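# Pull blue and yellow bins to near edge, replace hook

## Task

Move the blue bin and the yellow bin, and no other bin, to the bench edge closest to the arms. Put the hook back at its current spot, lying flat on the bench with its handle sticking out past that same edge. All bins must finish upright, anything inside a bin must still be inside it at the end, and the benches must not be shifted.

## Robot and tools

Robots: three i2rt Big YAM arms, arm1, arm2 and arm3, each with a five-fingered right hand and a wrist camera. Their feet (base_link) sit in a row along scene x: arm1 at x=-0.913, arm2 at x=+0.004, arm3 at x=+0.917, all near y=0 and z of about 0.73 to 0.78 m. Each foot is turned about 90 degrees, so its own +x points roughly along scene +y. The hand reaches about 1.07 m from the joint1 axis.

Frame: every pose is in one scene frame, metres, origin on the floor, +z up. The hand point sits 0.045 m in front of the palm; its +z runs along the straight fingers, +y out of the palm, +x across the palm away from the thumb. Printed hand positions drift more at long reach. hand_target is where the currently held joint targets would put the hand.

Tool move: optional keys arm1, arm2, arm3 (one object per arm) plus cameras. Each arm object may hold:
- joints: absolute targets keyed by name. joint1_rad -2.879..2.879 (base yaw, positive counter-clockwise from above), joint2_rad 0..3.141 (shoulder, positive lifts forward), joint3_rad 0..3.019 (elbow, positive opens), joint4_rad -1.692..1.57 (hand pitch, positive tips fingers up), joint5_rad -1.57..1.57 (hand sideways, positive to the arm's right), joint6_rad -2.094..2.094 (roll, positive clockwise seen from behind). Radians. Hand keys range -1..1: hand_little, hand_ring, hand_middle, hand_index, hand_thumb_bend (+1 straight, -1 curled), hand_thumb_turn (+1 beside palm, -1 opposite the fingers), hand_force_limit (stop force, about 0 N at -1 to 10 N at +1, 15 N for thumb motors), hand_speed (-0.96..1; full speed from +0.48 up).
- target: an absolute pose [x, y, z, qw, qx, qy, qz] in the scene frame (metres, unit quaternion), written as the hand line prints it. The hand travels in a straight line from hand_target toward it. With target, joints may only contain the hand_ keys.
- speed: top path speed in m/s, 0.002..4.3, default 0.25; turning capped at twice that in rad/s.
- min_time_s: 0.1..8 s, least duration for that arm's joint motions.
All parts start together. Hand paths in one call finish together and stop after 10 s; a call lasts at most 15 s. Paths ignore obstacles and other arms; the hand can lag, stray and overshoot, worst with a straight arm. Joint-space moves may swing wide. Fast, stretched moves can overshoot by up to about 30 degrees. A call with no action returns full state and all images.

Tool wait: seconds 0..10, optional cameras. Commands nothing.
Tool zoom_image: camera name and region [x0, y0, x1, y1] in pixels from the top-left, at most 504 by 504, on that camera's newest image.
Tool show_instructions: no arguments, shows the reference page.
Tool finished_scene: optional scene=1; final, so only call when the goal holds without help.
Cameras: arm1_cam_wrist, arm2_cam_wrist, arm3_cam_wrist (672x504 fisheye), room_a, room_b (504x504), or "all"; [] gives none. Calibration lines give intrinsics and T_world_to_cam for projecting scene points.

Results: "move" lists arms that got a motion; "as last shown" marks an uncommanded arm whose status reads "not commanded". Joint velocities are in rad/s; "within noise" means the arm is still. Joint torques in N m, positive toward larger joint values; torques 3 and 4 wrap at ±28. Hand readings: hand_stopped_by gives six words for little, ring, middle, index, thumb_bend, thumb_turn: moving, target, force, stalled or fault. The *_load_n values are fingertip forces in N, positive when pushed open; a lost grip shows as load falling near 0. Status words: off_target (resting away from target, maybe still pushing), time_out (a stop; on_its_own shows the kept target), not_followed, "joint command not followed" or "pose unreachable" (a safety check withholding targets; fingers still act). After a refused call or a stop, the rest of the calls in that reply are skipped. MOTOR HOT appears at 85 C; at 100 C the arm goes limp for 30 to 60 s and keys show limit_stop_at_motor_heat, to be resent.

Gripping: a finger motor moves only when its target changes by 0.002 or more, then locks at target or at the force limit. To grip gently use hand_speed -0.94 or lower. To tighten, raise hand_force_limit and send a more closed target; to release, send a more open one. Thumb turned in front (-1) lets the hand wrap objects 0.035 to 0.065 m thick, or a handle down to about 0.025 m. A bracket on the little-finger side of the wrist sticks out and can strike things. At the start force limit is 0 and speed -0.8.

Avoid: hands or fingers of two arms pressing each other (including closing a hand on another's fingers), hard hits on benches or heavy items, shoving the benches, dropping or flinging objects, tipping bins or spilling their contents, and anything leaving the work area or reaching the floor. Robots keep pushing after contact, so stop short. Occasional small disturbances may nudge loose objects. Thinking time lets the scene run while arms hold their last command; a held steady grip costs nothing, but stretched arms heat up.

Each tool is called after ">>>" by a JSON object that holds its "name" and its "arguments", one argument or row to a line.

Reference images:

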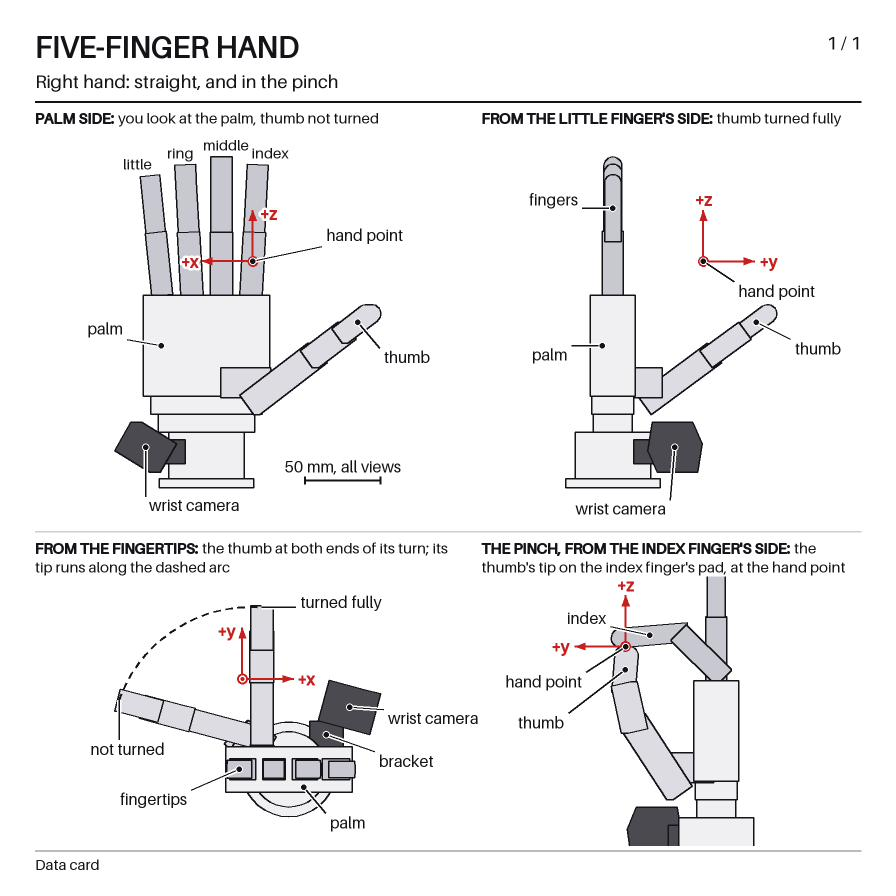

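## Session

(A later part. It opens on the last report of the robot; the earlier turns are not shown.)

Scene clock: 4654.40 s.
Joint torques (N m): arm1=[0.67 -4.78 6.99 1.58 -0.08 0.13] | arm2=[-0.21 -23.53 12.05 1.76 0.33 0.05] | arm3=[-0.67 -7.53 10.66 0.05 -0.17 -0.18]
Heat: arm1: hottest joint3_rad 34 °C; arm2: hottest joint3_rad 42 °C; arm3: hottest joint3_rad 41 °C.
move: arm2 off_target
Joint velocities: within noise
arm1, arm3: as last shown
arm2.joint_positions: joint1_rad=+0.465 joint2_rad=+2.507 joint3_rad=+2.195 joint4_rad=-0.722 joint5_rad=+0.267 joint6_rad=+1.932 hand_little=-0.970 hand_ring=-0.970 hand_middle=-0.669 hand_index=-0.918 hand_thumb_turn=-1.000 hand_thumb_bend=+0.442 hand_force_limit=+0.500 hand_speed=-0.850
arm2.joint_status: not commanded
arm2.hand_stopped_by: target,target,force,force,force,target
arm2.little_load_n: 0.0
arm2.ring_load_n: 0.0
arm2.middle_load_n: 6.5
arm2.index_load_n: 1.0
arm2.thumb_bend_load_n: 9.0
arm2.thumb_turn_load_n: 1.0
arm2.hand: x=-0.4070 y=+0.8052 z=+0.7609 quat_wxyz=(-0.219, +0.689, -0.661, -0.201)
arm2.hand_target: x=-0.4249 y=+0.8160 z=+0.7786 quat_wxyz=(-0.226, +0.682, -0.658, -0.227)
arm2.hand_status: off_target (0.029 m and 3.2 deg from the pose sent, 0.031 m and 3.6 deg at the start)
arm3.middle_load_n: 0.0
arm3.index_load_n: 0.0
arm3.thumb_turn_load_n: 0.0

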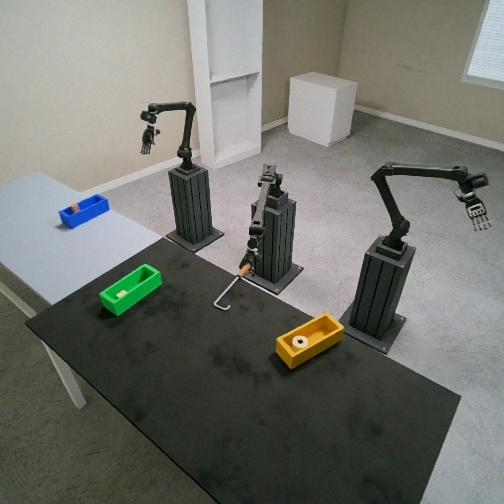

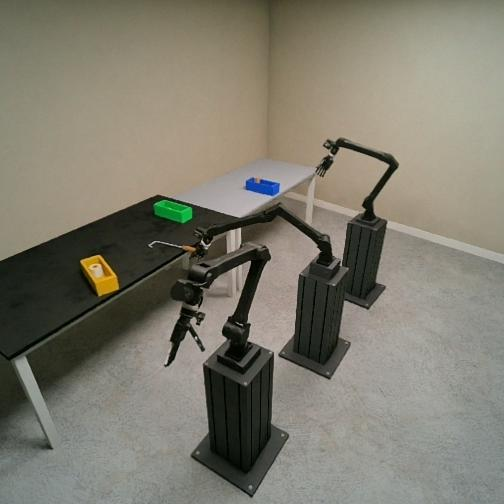

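>>> {"name": "move", "arguments": {
  "arm2": {"target": [-0.442, 0.818, 0.776, -0.2260, 0.6826, -0.6584, -0.2268], "speed": 0.06},
  "cameras": ["room_a", "room_b"]
}}

>>> {"name": "zoom_image", "arguments": {
  "camera": "room_a",
  "region": [195, 235, 270, 310]
}}

>>> {"name": "zoom_image", "arguments": {
  "camera": "room_b",
  "region": [140, 210, 220, 270]
}}

Scene clock: 4661.83 s.
Joint torques (N m): arm1=[0.5 -4.78 7.02 1.63 -0.11 0.14] | arm2=[-0.67 -22.48 12.03 0.98 0.37 0.03] | arm3=[-1.03 -7.77 10.73 0.06 -0.16 -0.17]
Heat: arm1: hottest joint3_rad 34 °C; arm2: hottest joint3_rad 43 °C; arm3: hottest joint3_rad 41 °C.
move: arm2 off_target
Joint velocities: within noise
arm1, arm3: as last shown
arm2.joint_positions: joint1_rad=+0.482 joint2_rad=+2.544 joint3_rad=+2.260 joint4_rad=-0.727 joint5_rad=+0.279 joint6_rad=+1.952 hand_little=-0.970 hand_ring=-0.970 hand_middle=-0.669 hand_index=-0.918 hand_thumb_turn=-1.000 hand_thumb_bend=+0.442 hand_force_limit=+0.500 hand_speed=-0.850
arm2.joint_status: not commanded
arm2.hand_stopped_by: target,target,force,force,force,target
arm2.little_load_n: 0.0
arm2.ring_load_n: 0.0
arm2.middle_load_n: 6.5
arm2.index_load_n: 0.5
arm2.thumb_bend_load_n: 9.5
arm2.thumb_turn_load_n: 1.0
arm2.hand: x=-0.4248 y=+0.8122 z=+0.7631 quat_wxyz=(-0.223, +0.684, -0.662, -0.213)
arm2.hand_target: x=-0.4416 y=+0.8167 z=+0.7764 quat_wxyz=(-0.226, +0.682, -0.658, -0.227)
arm2.hand_status: off_target (0.022 m and 1.7 deg from the pose sent, 0.040 m and 3.2 deg at the start)

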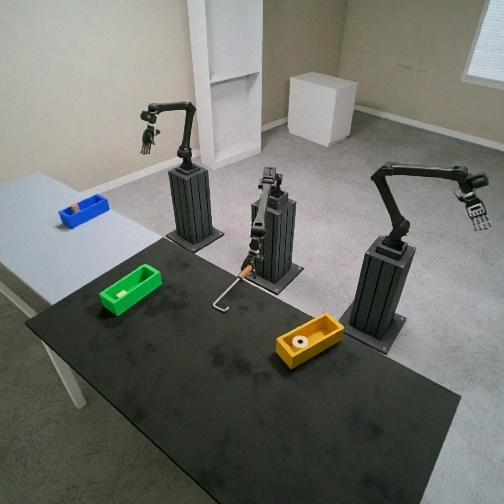

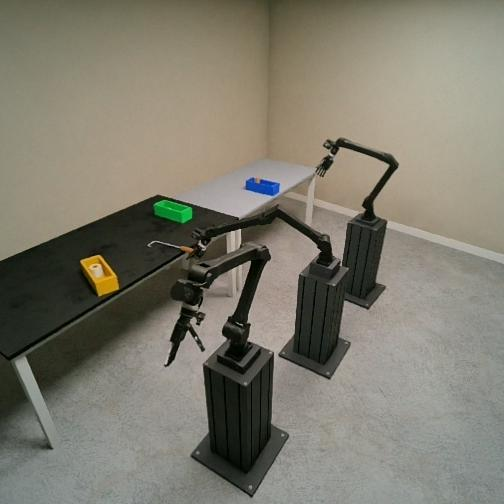

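Scaled by 6.720 from the camera's image (finer frame: 720x720).

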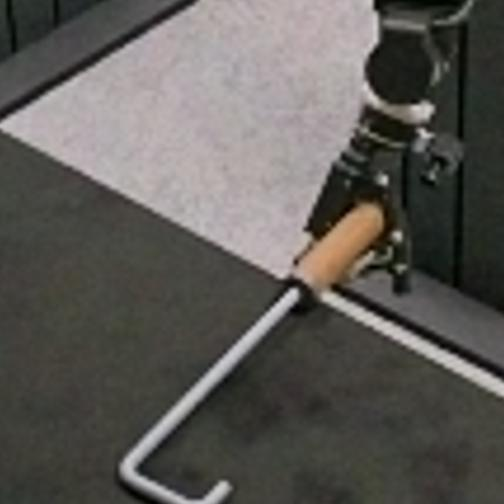

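Scaled by 6.300 from the camera's image (finer frame: 720x720).

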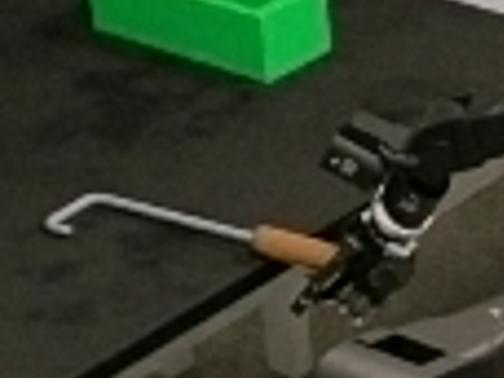

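>>> {"name": "move", "arguments": {
  "arm2": {"target": [-0.424, 0.813, 0.780, -0.2260, 0.6826, -0.6584, -0.2268], "speed": 0.05}
}}

>>> {"name": "move", "arguments": {
  "arm2": {"joints": {"hand_thumb_bend": 1.0, "hand_speed": -0.8}},
  "cameras": ["arm2_cam_wrist", "room_a", "room_b"]
}}

>>> {"name": "zoom_image", "arguments": {
  "camera": "room_a",
  "region": [195, 235, 270, 310]
}}

>>> {"name": "zoom_image", "arguments": {
  "camera": "room_b",
  "region": [140, 210, 220, 270]
}}

Scene clock: 4683.83 s.
Joint torques (N m): arm1=[0.5 -4.72 6.91 1.54 -0.07 0.16] | arm2=[-1.49 -26.99 6.93 1.78 0.16 -0.12] | arm3=[-0.38 -7.41 10.8 0.21 -0.17 -0.22]
Heat: arm1: hottest joint3_rad 34 °C; arm2: hottest joint3_rad 45 °C; arm3: hottest joint3_rad 41 °C.
move: arm2 off_target
Joint velocities: within noise
arm1, arm3: as last shown
arm2.joint_positions: joint1_rad=+0.482 joint2_rad=+2.535 joint3_rad=+2.236 joint4_rad=-0.711 joint5_rad=+0.276 joint6_rad=+1.952 hand_little=-0.970 hand_ring=-0.970 hand_middle=-0.669 hand_index=-0.918 hand_thumb_turn=-1.000 hand_thumb_bend=+0.442 hand_force_limit=+0.500 hand_speed=-0.850
arm2.joint_status: not commanded
arm2.hand_stopped_by: target,target,force,force,force,target
arm2.little_load_n: 0.0
arm2.ring_load_n: 0.0
arm2.middle_load_n: 7.0
arm2.index_load_n: 1.0
arm2.thumb_bend_load_n: 9.0
arm2.thumb_turn_load_n: 1.0
arm2.hand: x=-0.4239 y=+0.8095 z=+0.7614 quat_wxyz=(-0.222, +0.684, -0.661, -0.214)
arm2.hand_target: x=-0.4241 y=+0.8129 z=+0.7799 quat_wxyz=(-0.226, +0.682, -0.658, -0.226)
arm2.hand_status: off_target (0.019 m and 1.6 deg from the pose sent, 0.017 m and 1.7 deg at the start)
pictures: none

Scene clock: 4686.27 s.
Joint torques (N m): arm1=[0.91 -4.66 6.95 1.68 -0.08 0.15] | arm2=[-1.67 -27.4 7.36 1.7 0.1 -0.18] | arm3=[-0.15 -7.3 10.78 0.29 -0.17 -0.21]
Heat: arm1: hottest joint3_rad 34 °C; arm2: hottest joint3_rad 45 °C; arm3: hottest joint3_rad 41 °C.
move: arm2 done
Joint velocities: within noise
arm1, arm3: as last shown
arm1.thumb_bend_load_n: -0.5
arm2.joint_positions: joint1_rad=+0.482 joint2_rad=+2.535 joint3_rad=+2.230 joint4_rad=-0.711 joint5_rad=+0.275 joint6_rad=+1.952 hand_little=-0.970 hand_ring=-0.970 hand_middle=-0.670 hand_index=-0.918 hand_thumb_turn=-1.000 hand_thumb_bend=+1.000 hand_force_limit=+0.500 hand_speed=-0.800
arm2.joint_status: all done
arm2.hand_stopped_by: target,target,force,force,target,target
arm2.little_load_n: 0.0
arm2.ring_load_n: 0.0
arm2.middle_load_n: 0.0
arm2.index_load_n: 0.0
arm2.thumb_bend_load_n: 0.0
arm2.thumb_turn_load_n: 0.0
arm2.hand: x=-0.4232 y=+0.8077 z=+0.7580 quat_wxyz=(-0.221, +0.685, -0.662, -0.211)
arm2.hand_target: x=-0.4241 y=+0.8129 z=+0.7798 quat_wxyz=(-0.226, +0.682, -0.658, -0.226)
arm2.hand_status: not commanded
arm2_cam_wrist: T_world_to_cam=[[-0.96698, -0.21061, -0.14352, -0.13019], [-0.21643, 0.3812, 0.8988, -1.08378], [-0.13458, 0.90018, -0.4142, -0.35358]] pos_world=[-0.40804, 0.70401, 0.80896]

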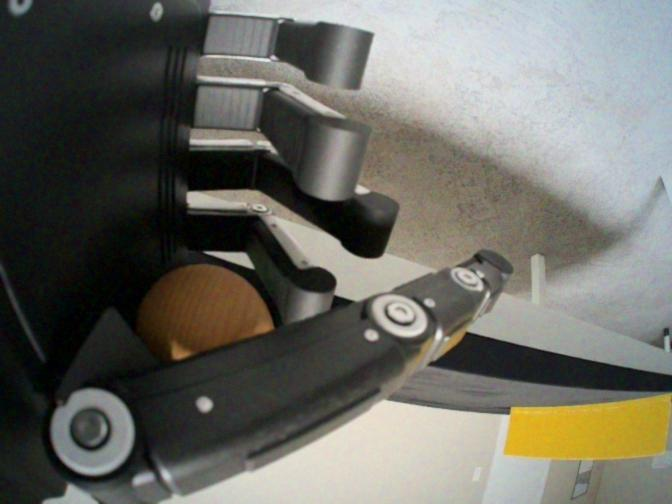

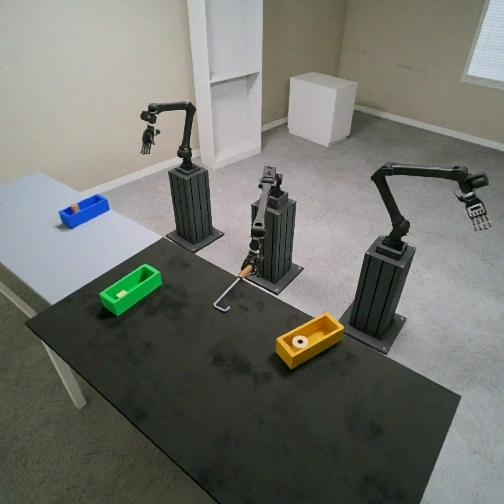

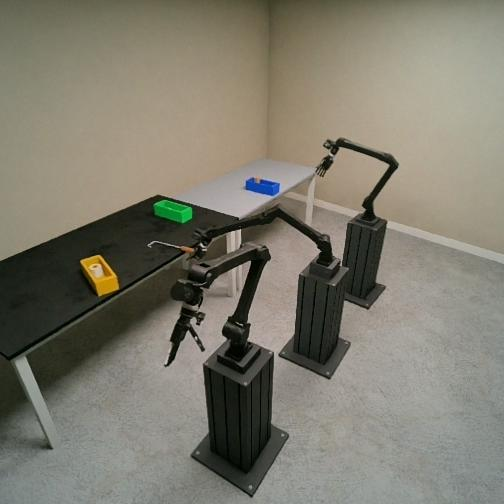

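Scaled by 6.720 from the camera's image (finer frame: 720x720).

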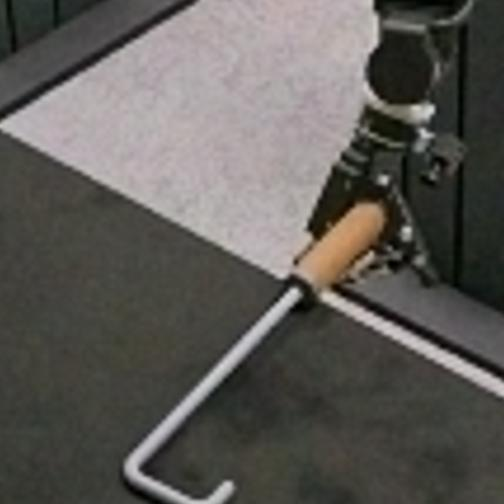

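Scaled by 6.300 from the camera's image (finer frame: 720x720).

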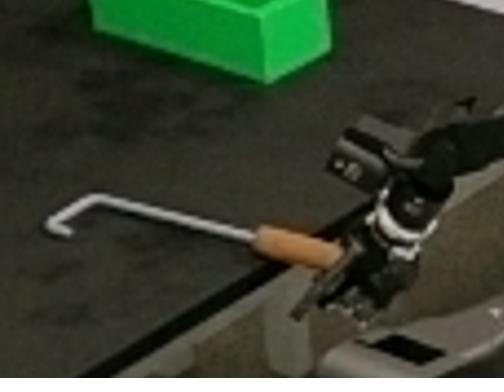

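>>> {"name": "move", "arguments": {
  "arm2": {"joints": {"hand_index": 1.0, "hand_middle": 1.0, "hand_ring": 1.0, "hand_little": 1.0, "hand_speed": -0.85}},
  "cameras": ["arm2_cam_wrist", "room_a", "room_b"]
}}

>>> {"name": "zoom_image", "arguments": {
  "camera": "room_a",
  "region": [195, 235, 270, 310]
}}

>>> {"name": "zoom_image", "arguments": {
  "camera": "room_b",
  "region": [140, 210, 220, 270]
}}

Scene clock: 4698.17 s.
Joint torques (N m): arm1=[0.44 -4.6 6.99 1.55 -0.09 0.15] | arm2=[-1.67 -26.64 7.45 1.88 0.12 -0.17] | arm3=[-1.26 -7.47 10.61 0.25 -0.15 -0.2]
Heat: arm1: hottest joint3_rad 34 °C; arm2: hottest joint3_rad 43 °C; arm3: hottest joint3_rad 41 °C.
move: arm2 done
Joint velocities: within noise
arm1, arm3: as last shown
arm1.thumb_bend_load_n: 0.0
arm2.joint_positions: joint1_rad=+0.482 joint2_rad=+2.535 joint3_rad=+2.230 joint4_rad=-0.711 joint5_rad=+0.275 joint6_rad=+1.952 hand_little=+1.000 hand_ring=+1.000 hand_middle=+1.000 hand_index=+1.000 hand_thumb_turn=-1.000 hand_thumb_bend=+1.000 hand_force_limit=+0.500 hand_speed=-0.850
arm2.joint_status: all done
arm2.hand_stopped_by: target,target,target,target,target,target
arm2.little_load_n: 0.0
arm2.ring_load_n: 0.5
arm2.middle_load_n: 0.0
arm2.index_load_n: 0.0
arm2.thumb_bend_load_n: 0.0
arm2.thumb_turn_load_n: 0.0
arm2.hand: x=-0.4232 y=+0.8077 z=+0.7580 quat_wxyz=(-0.221, +0.685, -0.662, -0.211)
arm2.hand_target: x=-0.4241 y=+0.8129 z=+0.7798 quat_wxyz=(-0.226, +0.682, -0.658, -0.226)
arm2.hand_status: not commanded
arm2_cam_wrist: T_world_to_cam=[[-0.96698, -0.21061, -0.14352, -0.13019], [-0.21643, 0.3812, 0.8988, -1.08378], [-0.13458, 0.90018, -0.4142, -0.35358]] pos_world=[-0.40804, 0.70401, 0.80896]

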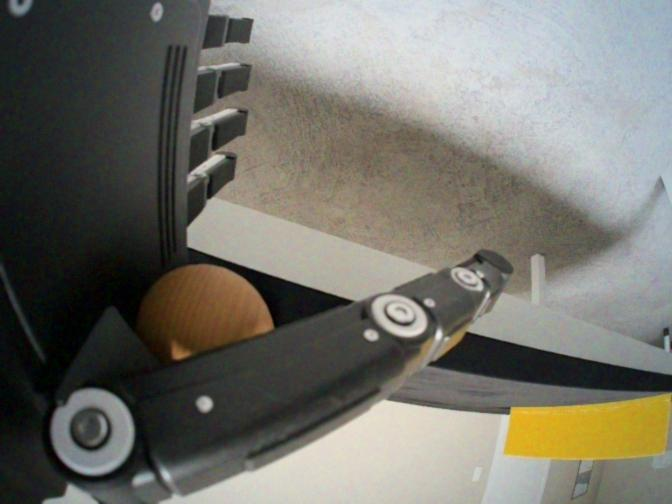

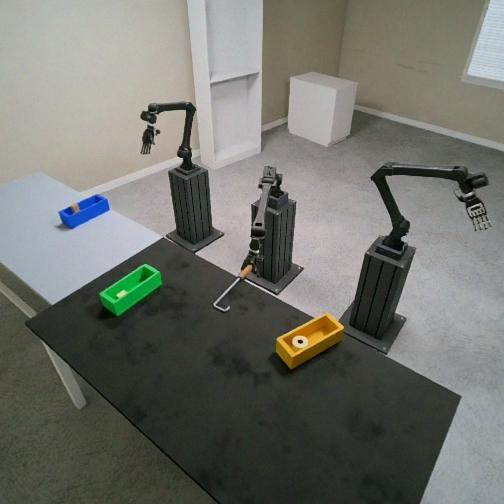

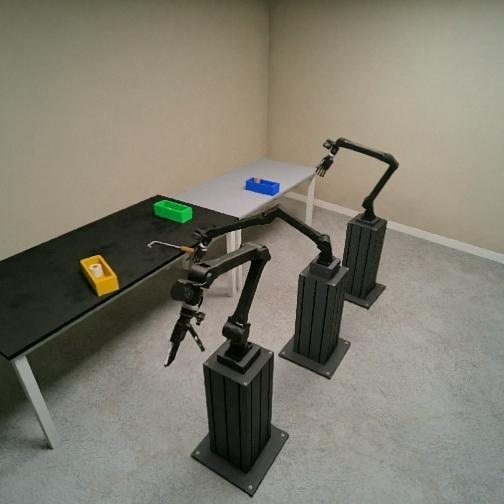

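Scaled by 6.720 from the camera's image (finer frame: 720x720).

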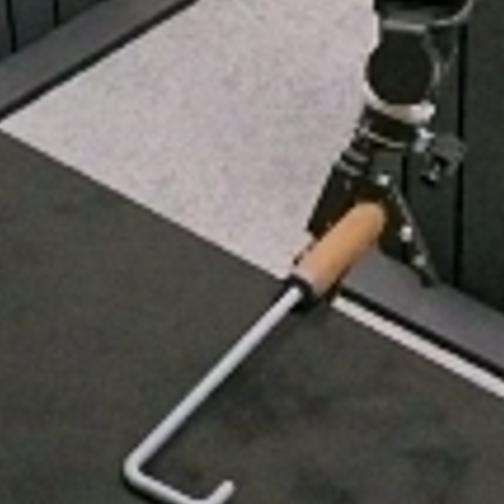

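Scaled by 6.300 from the camera's image (finer frame: 720x720).

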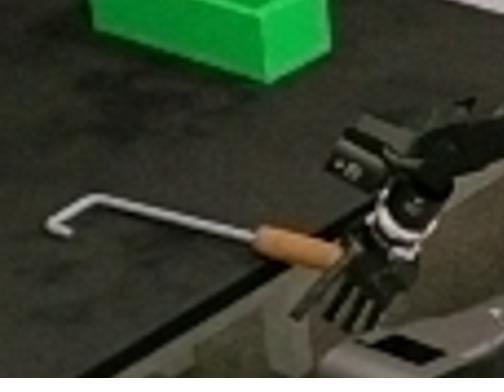

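>>> {"name": "move", "arguments": {
  "arm2": {"target": [-0.416, 0.750, 0.868, -0.2260, 0.6826, -0.6584, -0.2268], "speed": 0.08}
}}

>>> {"name": "move", "arguments": {
  "arm2": {"target": [-0.37, 0.62, 1.0, -0.1798, 0.6949, -0.6710, -0.1862], "speed": 0.25},
  "cameras": ["arm2_cam_wrist", "room_a", "room_b"]
}}

>>> {"name": "zoom_image", "arguments": {
  "camera": "room_a",
  "region": [200, 245, 270, 315]
}}

>>> {"name": "zoom_image", "arguments": {
  "camera": "room_b",
  "region": [140, 220, 210, 272]
}}

Scene clock: 4713.30 s.
Joint torques (N m): arm1=[0.56 -4.6 6.98 1.69 -0.09 0.15] | arm2=[-0.44 -24.47 7.57 1.33 0.37 0] | arm3=[-0.26 -7.71 10.74 0.27 -0.16 -0.24]
Heat: arm1: hottest joint3_rad 34 °C; arm2: hottest joint3_rad 42 °C; arm3: hottest joint3_rad 41 °C.
move: arm2 off_target
Joint velocities: within noise
arm1, arm3: as last shown
arm2.joint_positions: joint1_rad=+0.498 joint2_rad=+2.261 joint3_rad=+1.959 joint4_rad=-0.711 joint5_rad=+0.284 joint6_rad=+1.961 hand_little=+1.000 hand_ring=+1.000 hand_middle=+1.000 hand_index=+1.000 hand_thumb_turn=-1.000 hand_thumb_bend=+1.000 hand_force_limit=+0.500 hand_speed=-0.850
arm2.joint_status: not commanded
arm2.hand_stopped_by: target,target,target,target,target,target
arm2.little_load_n: 0.0
arm2.ring_load_n: 0.0
arm2.middle_load_n: 0.5
arm2.index_load_n: 0.0
arm2.thumb_bend_load_n: 0.0
arm2.thumb_turn_load_n: 0.0
arm2.hand: x=-0.4077 y=+0.7527 z=+0.8475 quat_wxyz=(-0.223, +0.686, -0.660, -0.213)
arm2.hand_target: x=-0.4158 y=+0.7501 z=+0.8678 quat_wxyz=(-0.226, +0.682, -0.658, -0.226)
arm2.hand_status: off_target (0.022 m and 1.6 deg from the pose sent, 0.124 m and 1.9 deg at the start)
pictures: none

Scene clock: 4714.87 s.
Joint torques (N m): arm1=[0.62 -4.6 7.01 1.63 -0.08 0.14] | arm2=[-0.5 -18.55 8.17 0.66 0.13 -0.04] | arm3=[-0.32 -7.88 10.51 0.34 -0.16 -0.19]
Heat: arm1: hottest joint3_rad 34 °C; arm2: hottest joint3_rad 42 °C; arm3: hottest joint3_rad 41 °C.
move: arm2 done
Joint velocities: within noise
arm1: as last shown
arm2.joint_positions: joint1_rad=+0.520 joint2_rad=+1.837 joint3_rad=+1.717 joint4_rad=-0.982 joint5_rad=+0.241 joint6_rad=+2.015 hand_little=+1.000 hand_ring=+1.000 hand_middle=+1.000 hand_index=+1.000 hand_thumb_turn=-1.000 hand_thumb_bend=+1.000 hand_force_limit=+0.500 hand_speed=-0.850
arm2.joint_status: not commanded
arm2.hand_stopped_by: target,target,target,target,target,target
arm2.little_load_n: 0.0
arm2.ring_load_n: 0.0
arm2.middle_load_n: 0.0
arm2.index_load_n: 0.0
arm2.thumb_bend_load_n: 0.0
arm2.thumb_turn_load_n: 0.0
arm2.hand: x=-0.3641 y=+0.6265 z=+0.9993 quat_wxyz=(-0.184, +0.693, -0.672, -0.187)
arm2.hand_target: x=-0.3700 y=+0.6201 z=+0.9999 quat_wxyz=(-0.180, +0.695, -0.671, -0.186)
arm2.hand_status: done (0.009 m and 0.6 deg from the pose sent, 0.206 m and 6.1 deg at the start)
arm3.joint_positions: joint1_rad=+0.257 joint2_rad=+1.127 joint3_rad=+1.393 joint4_rad=-1.322 joint5_rad=+0.094 joint6_rad=+1.734 hand_little=+1.000 hand_ring=+1.000 hand_middle=+1.000 hand_index=+1.000 hand_thumb_turn=-1.000 hand_thumb_bend=+1.000 hand_force_limit=+0.300 hand_speed=-0.800
arm3.joint_status: not commanded
arm3.hand_stopped_by: target,target,target,target,target,target
arm3.little_load_n: 0.0
arm3.ring_load_n: 0.0
arm3.middle_load_n: 0.0
arm3.index_load_n: 0.0
arm3.thumb_bend_load_n: 0.0
arm3.thumb_turn_load_n: 0.0
arm3.hand: x=+0.7985 y=+0.4491 z=+1.1123 quat_wxyz=(-0.181, +0.682, -0.685, -0.181)
arm3.hand_target: x=+0.8000 y=+0.4499 z=+1.1200 quat_wxyz=(-0.183, +0.683, -0.683, -0.183)
arm3.hand_status: not commanded
arm2_cam_wrist: T_world_to_cam=[[-0.9687, -0.22382, -0.10733, -0.10514], [-0.20209, 0.46007, 0.86458, -1.22877], [-0.14413, 0.85921, -0.4909, 0.01626]] pos_world=[-0.34782, 0.52782, 1.05907]

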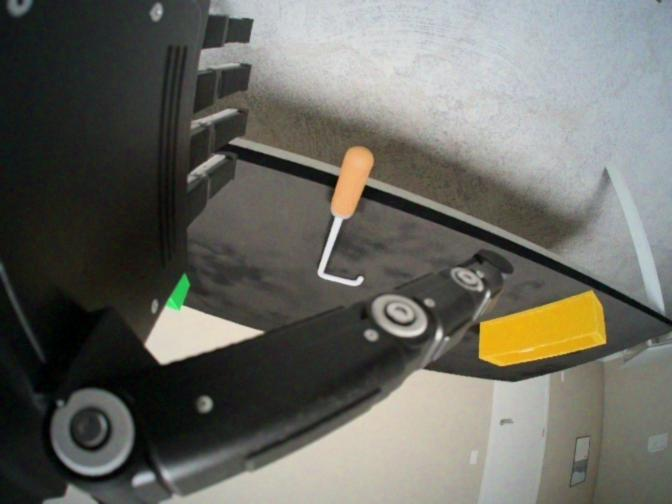

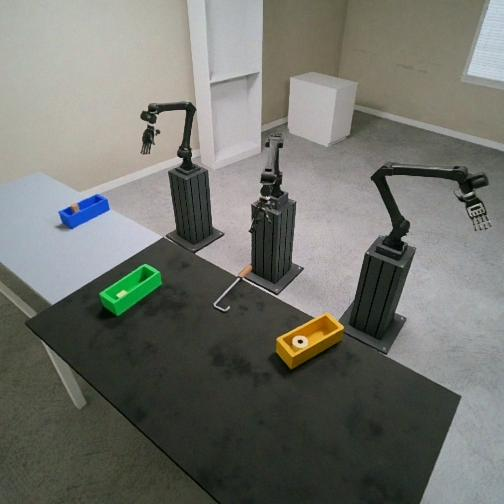

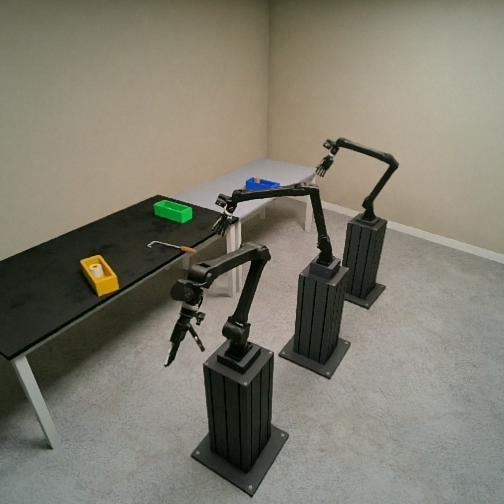

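Scaled by 7.200 from the camera's image (finer frame: 720x720).

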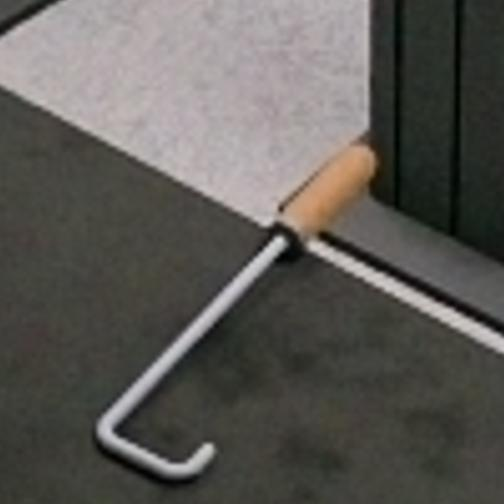

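Scaled by 7.200 from the camera's image (finer frame: 720x720).

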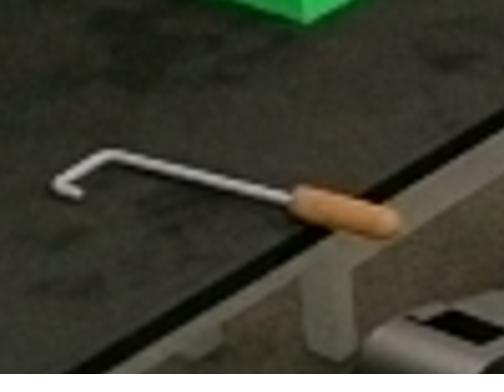

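>>> {"name": "zoom_image", "arguments": {
  "camera": "room_a",
  "region": [30, 180, 350, 380]
}}

>>> {"name": "zoom_image", "arguments": {
  "camera": "room_b",
  "region": [60, 160, 340, 320]
}}

Scaled by 1.575 from the camera's image (finer frame: 720x720).

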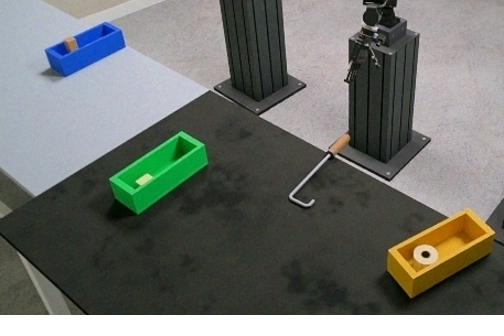

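Scaled by 1.800 from the camera's image (finer frame: 720x720).

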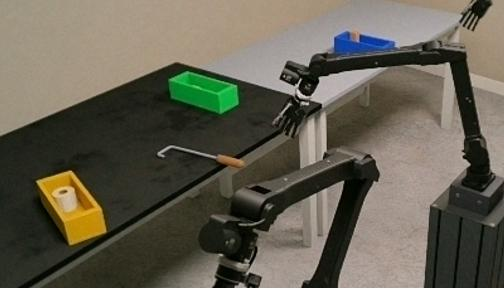

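>>> {"name": "finished_scene", "arguments": {

}}

The scene is finished: the task was done.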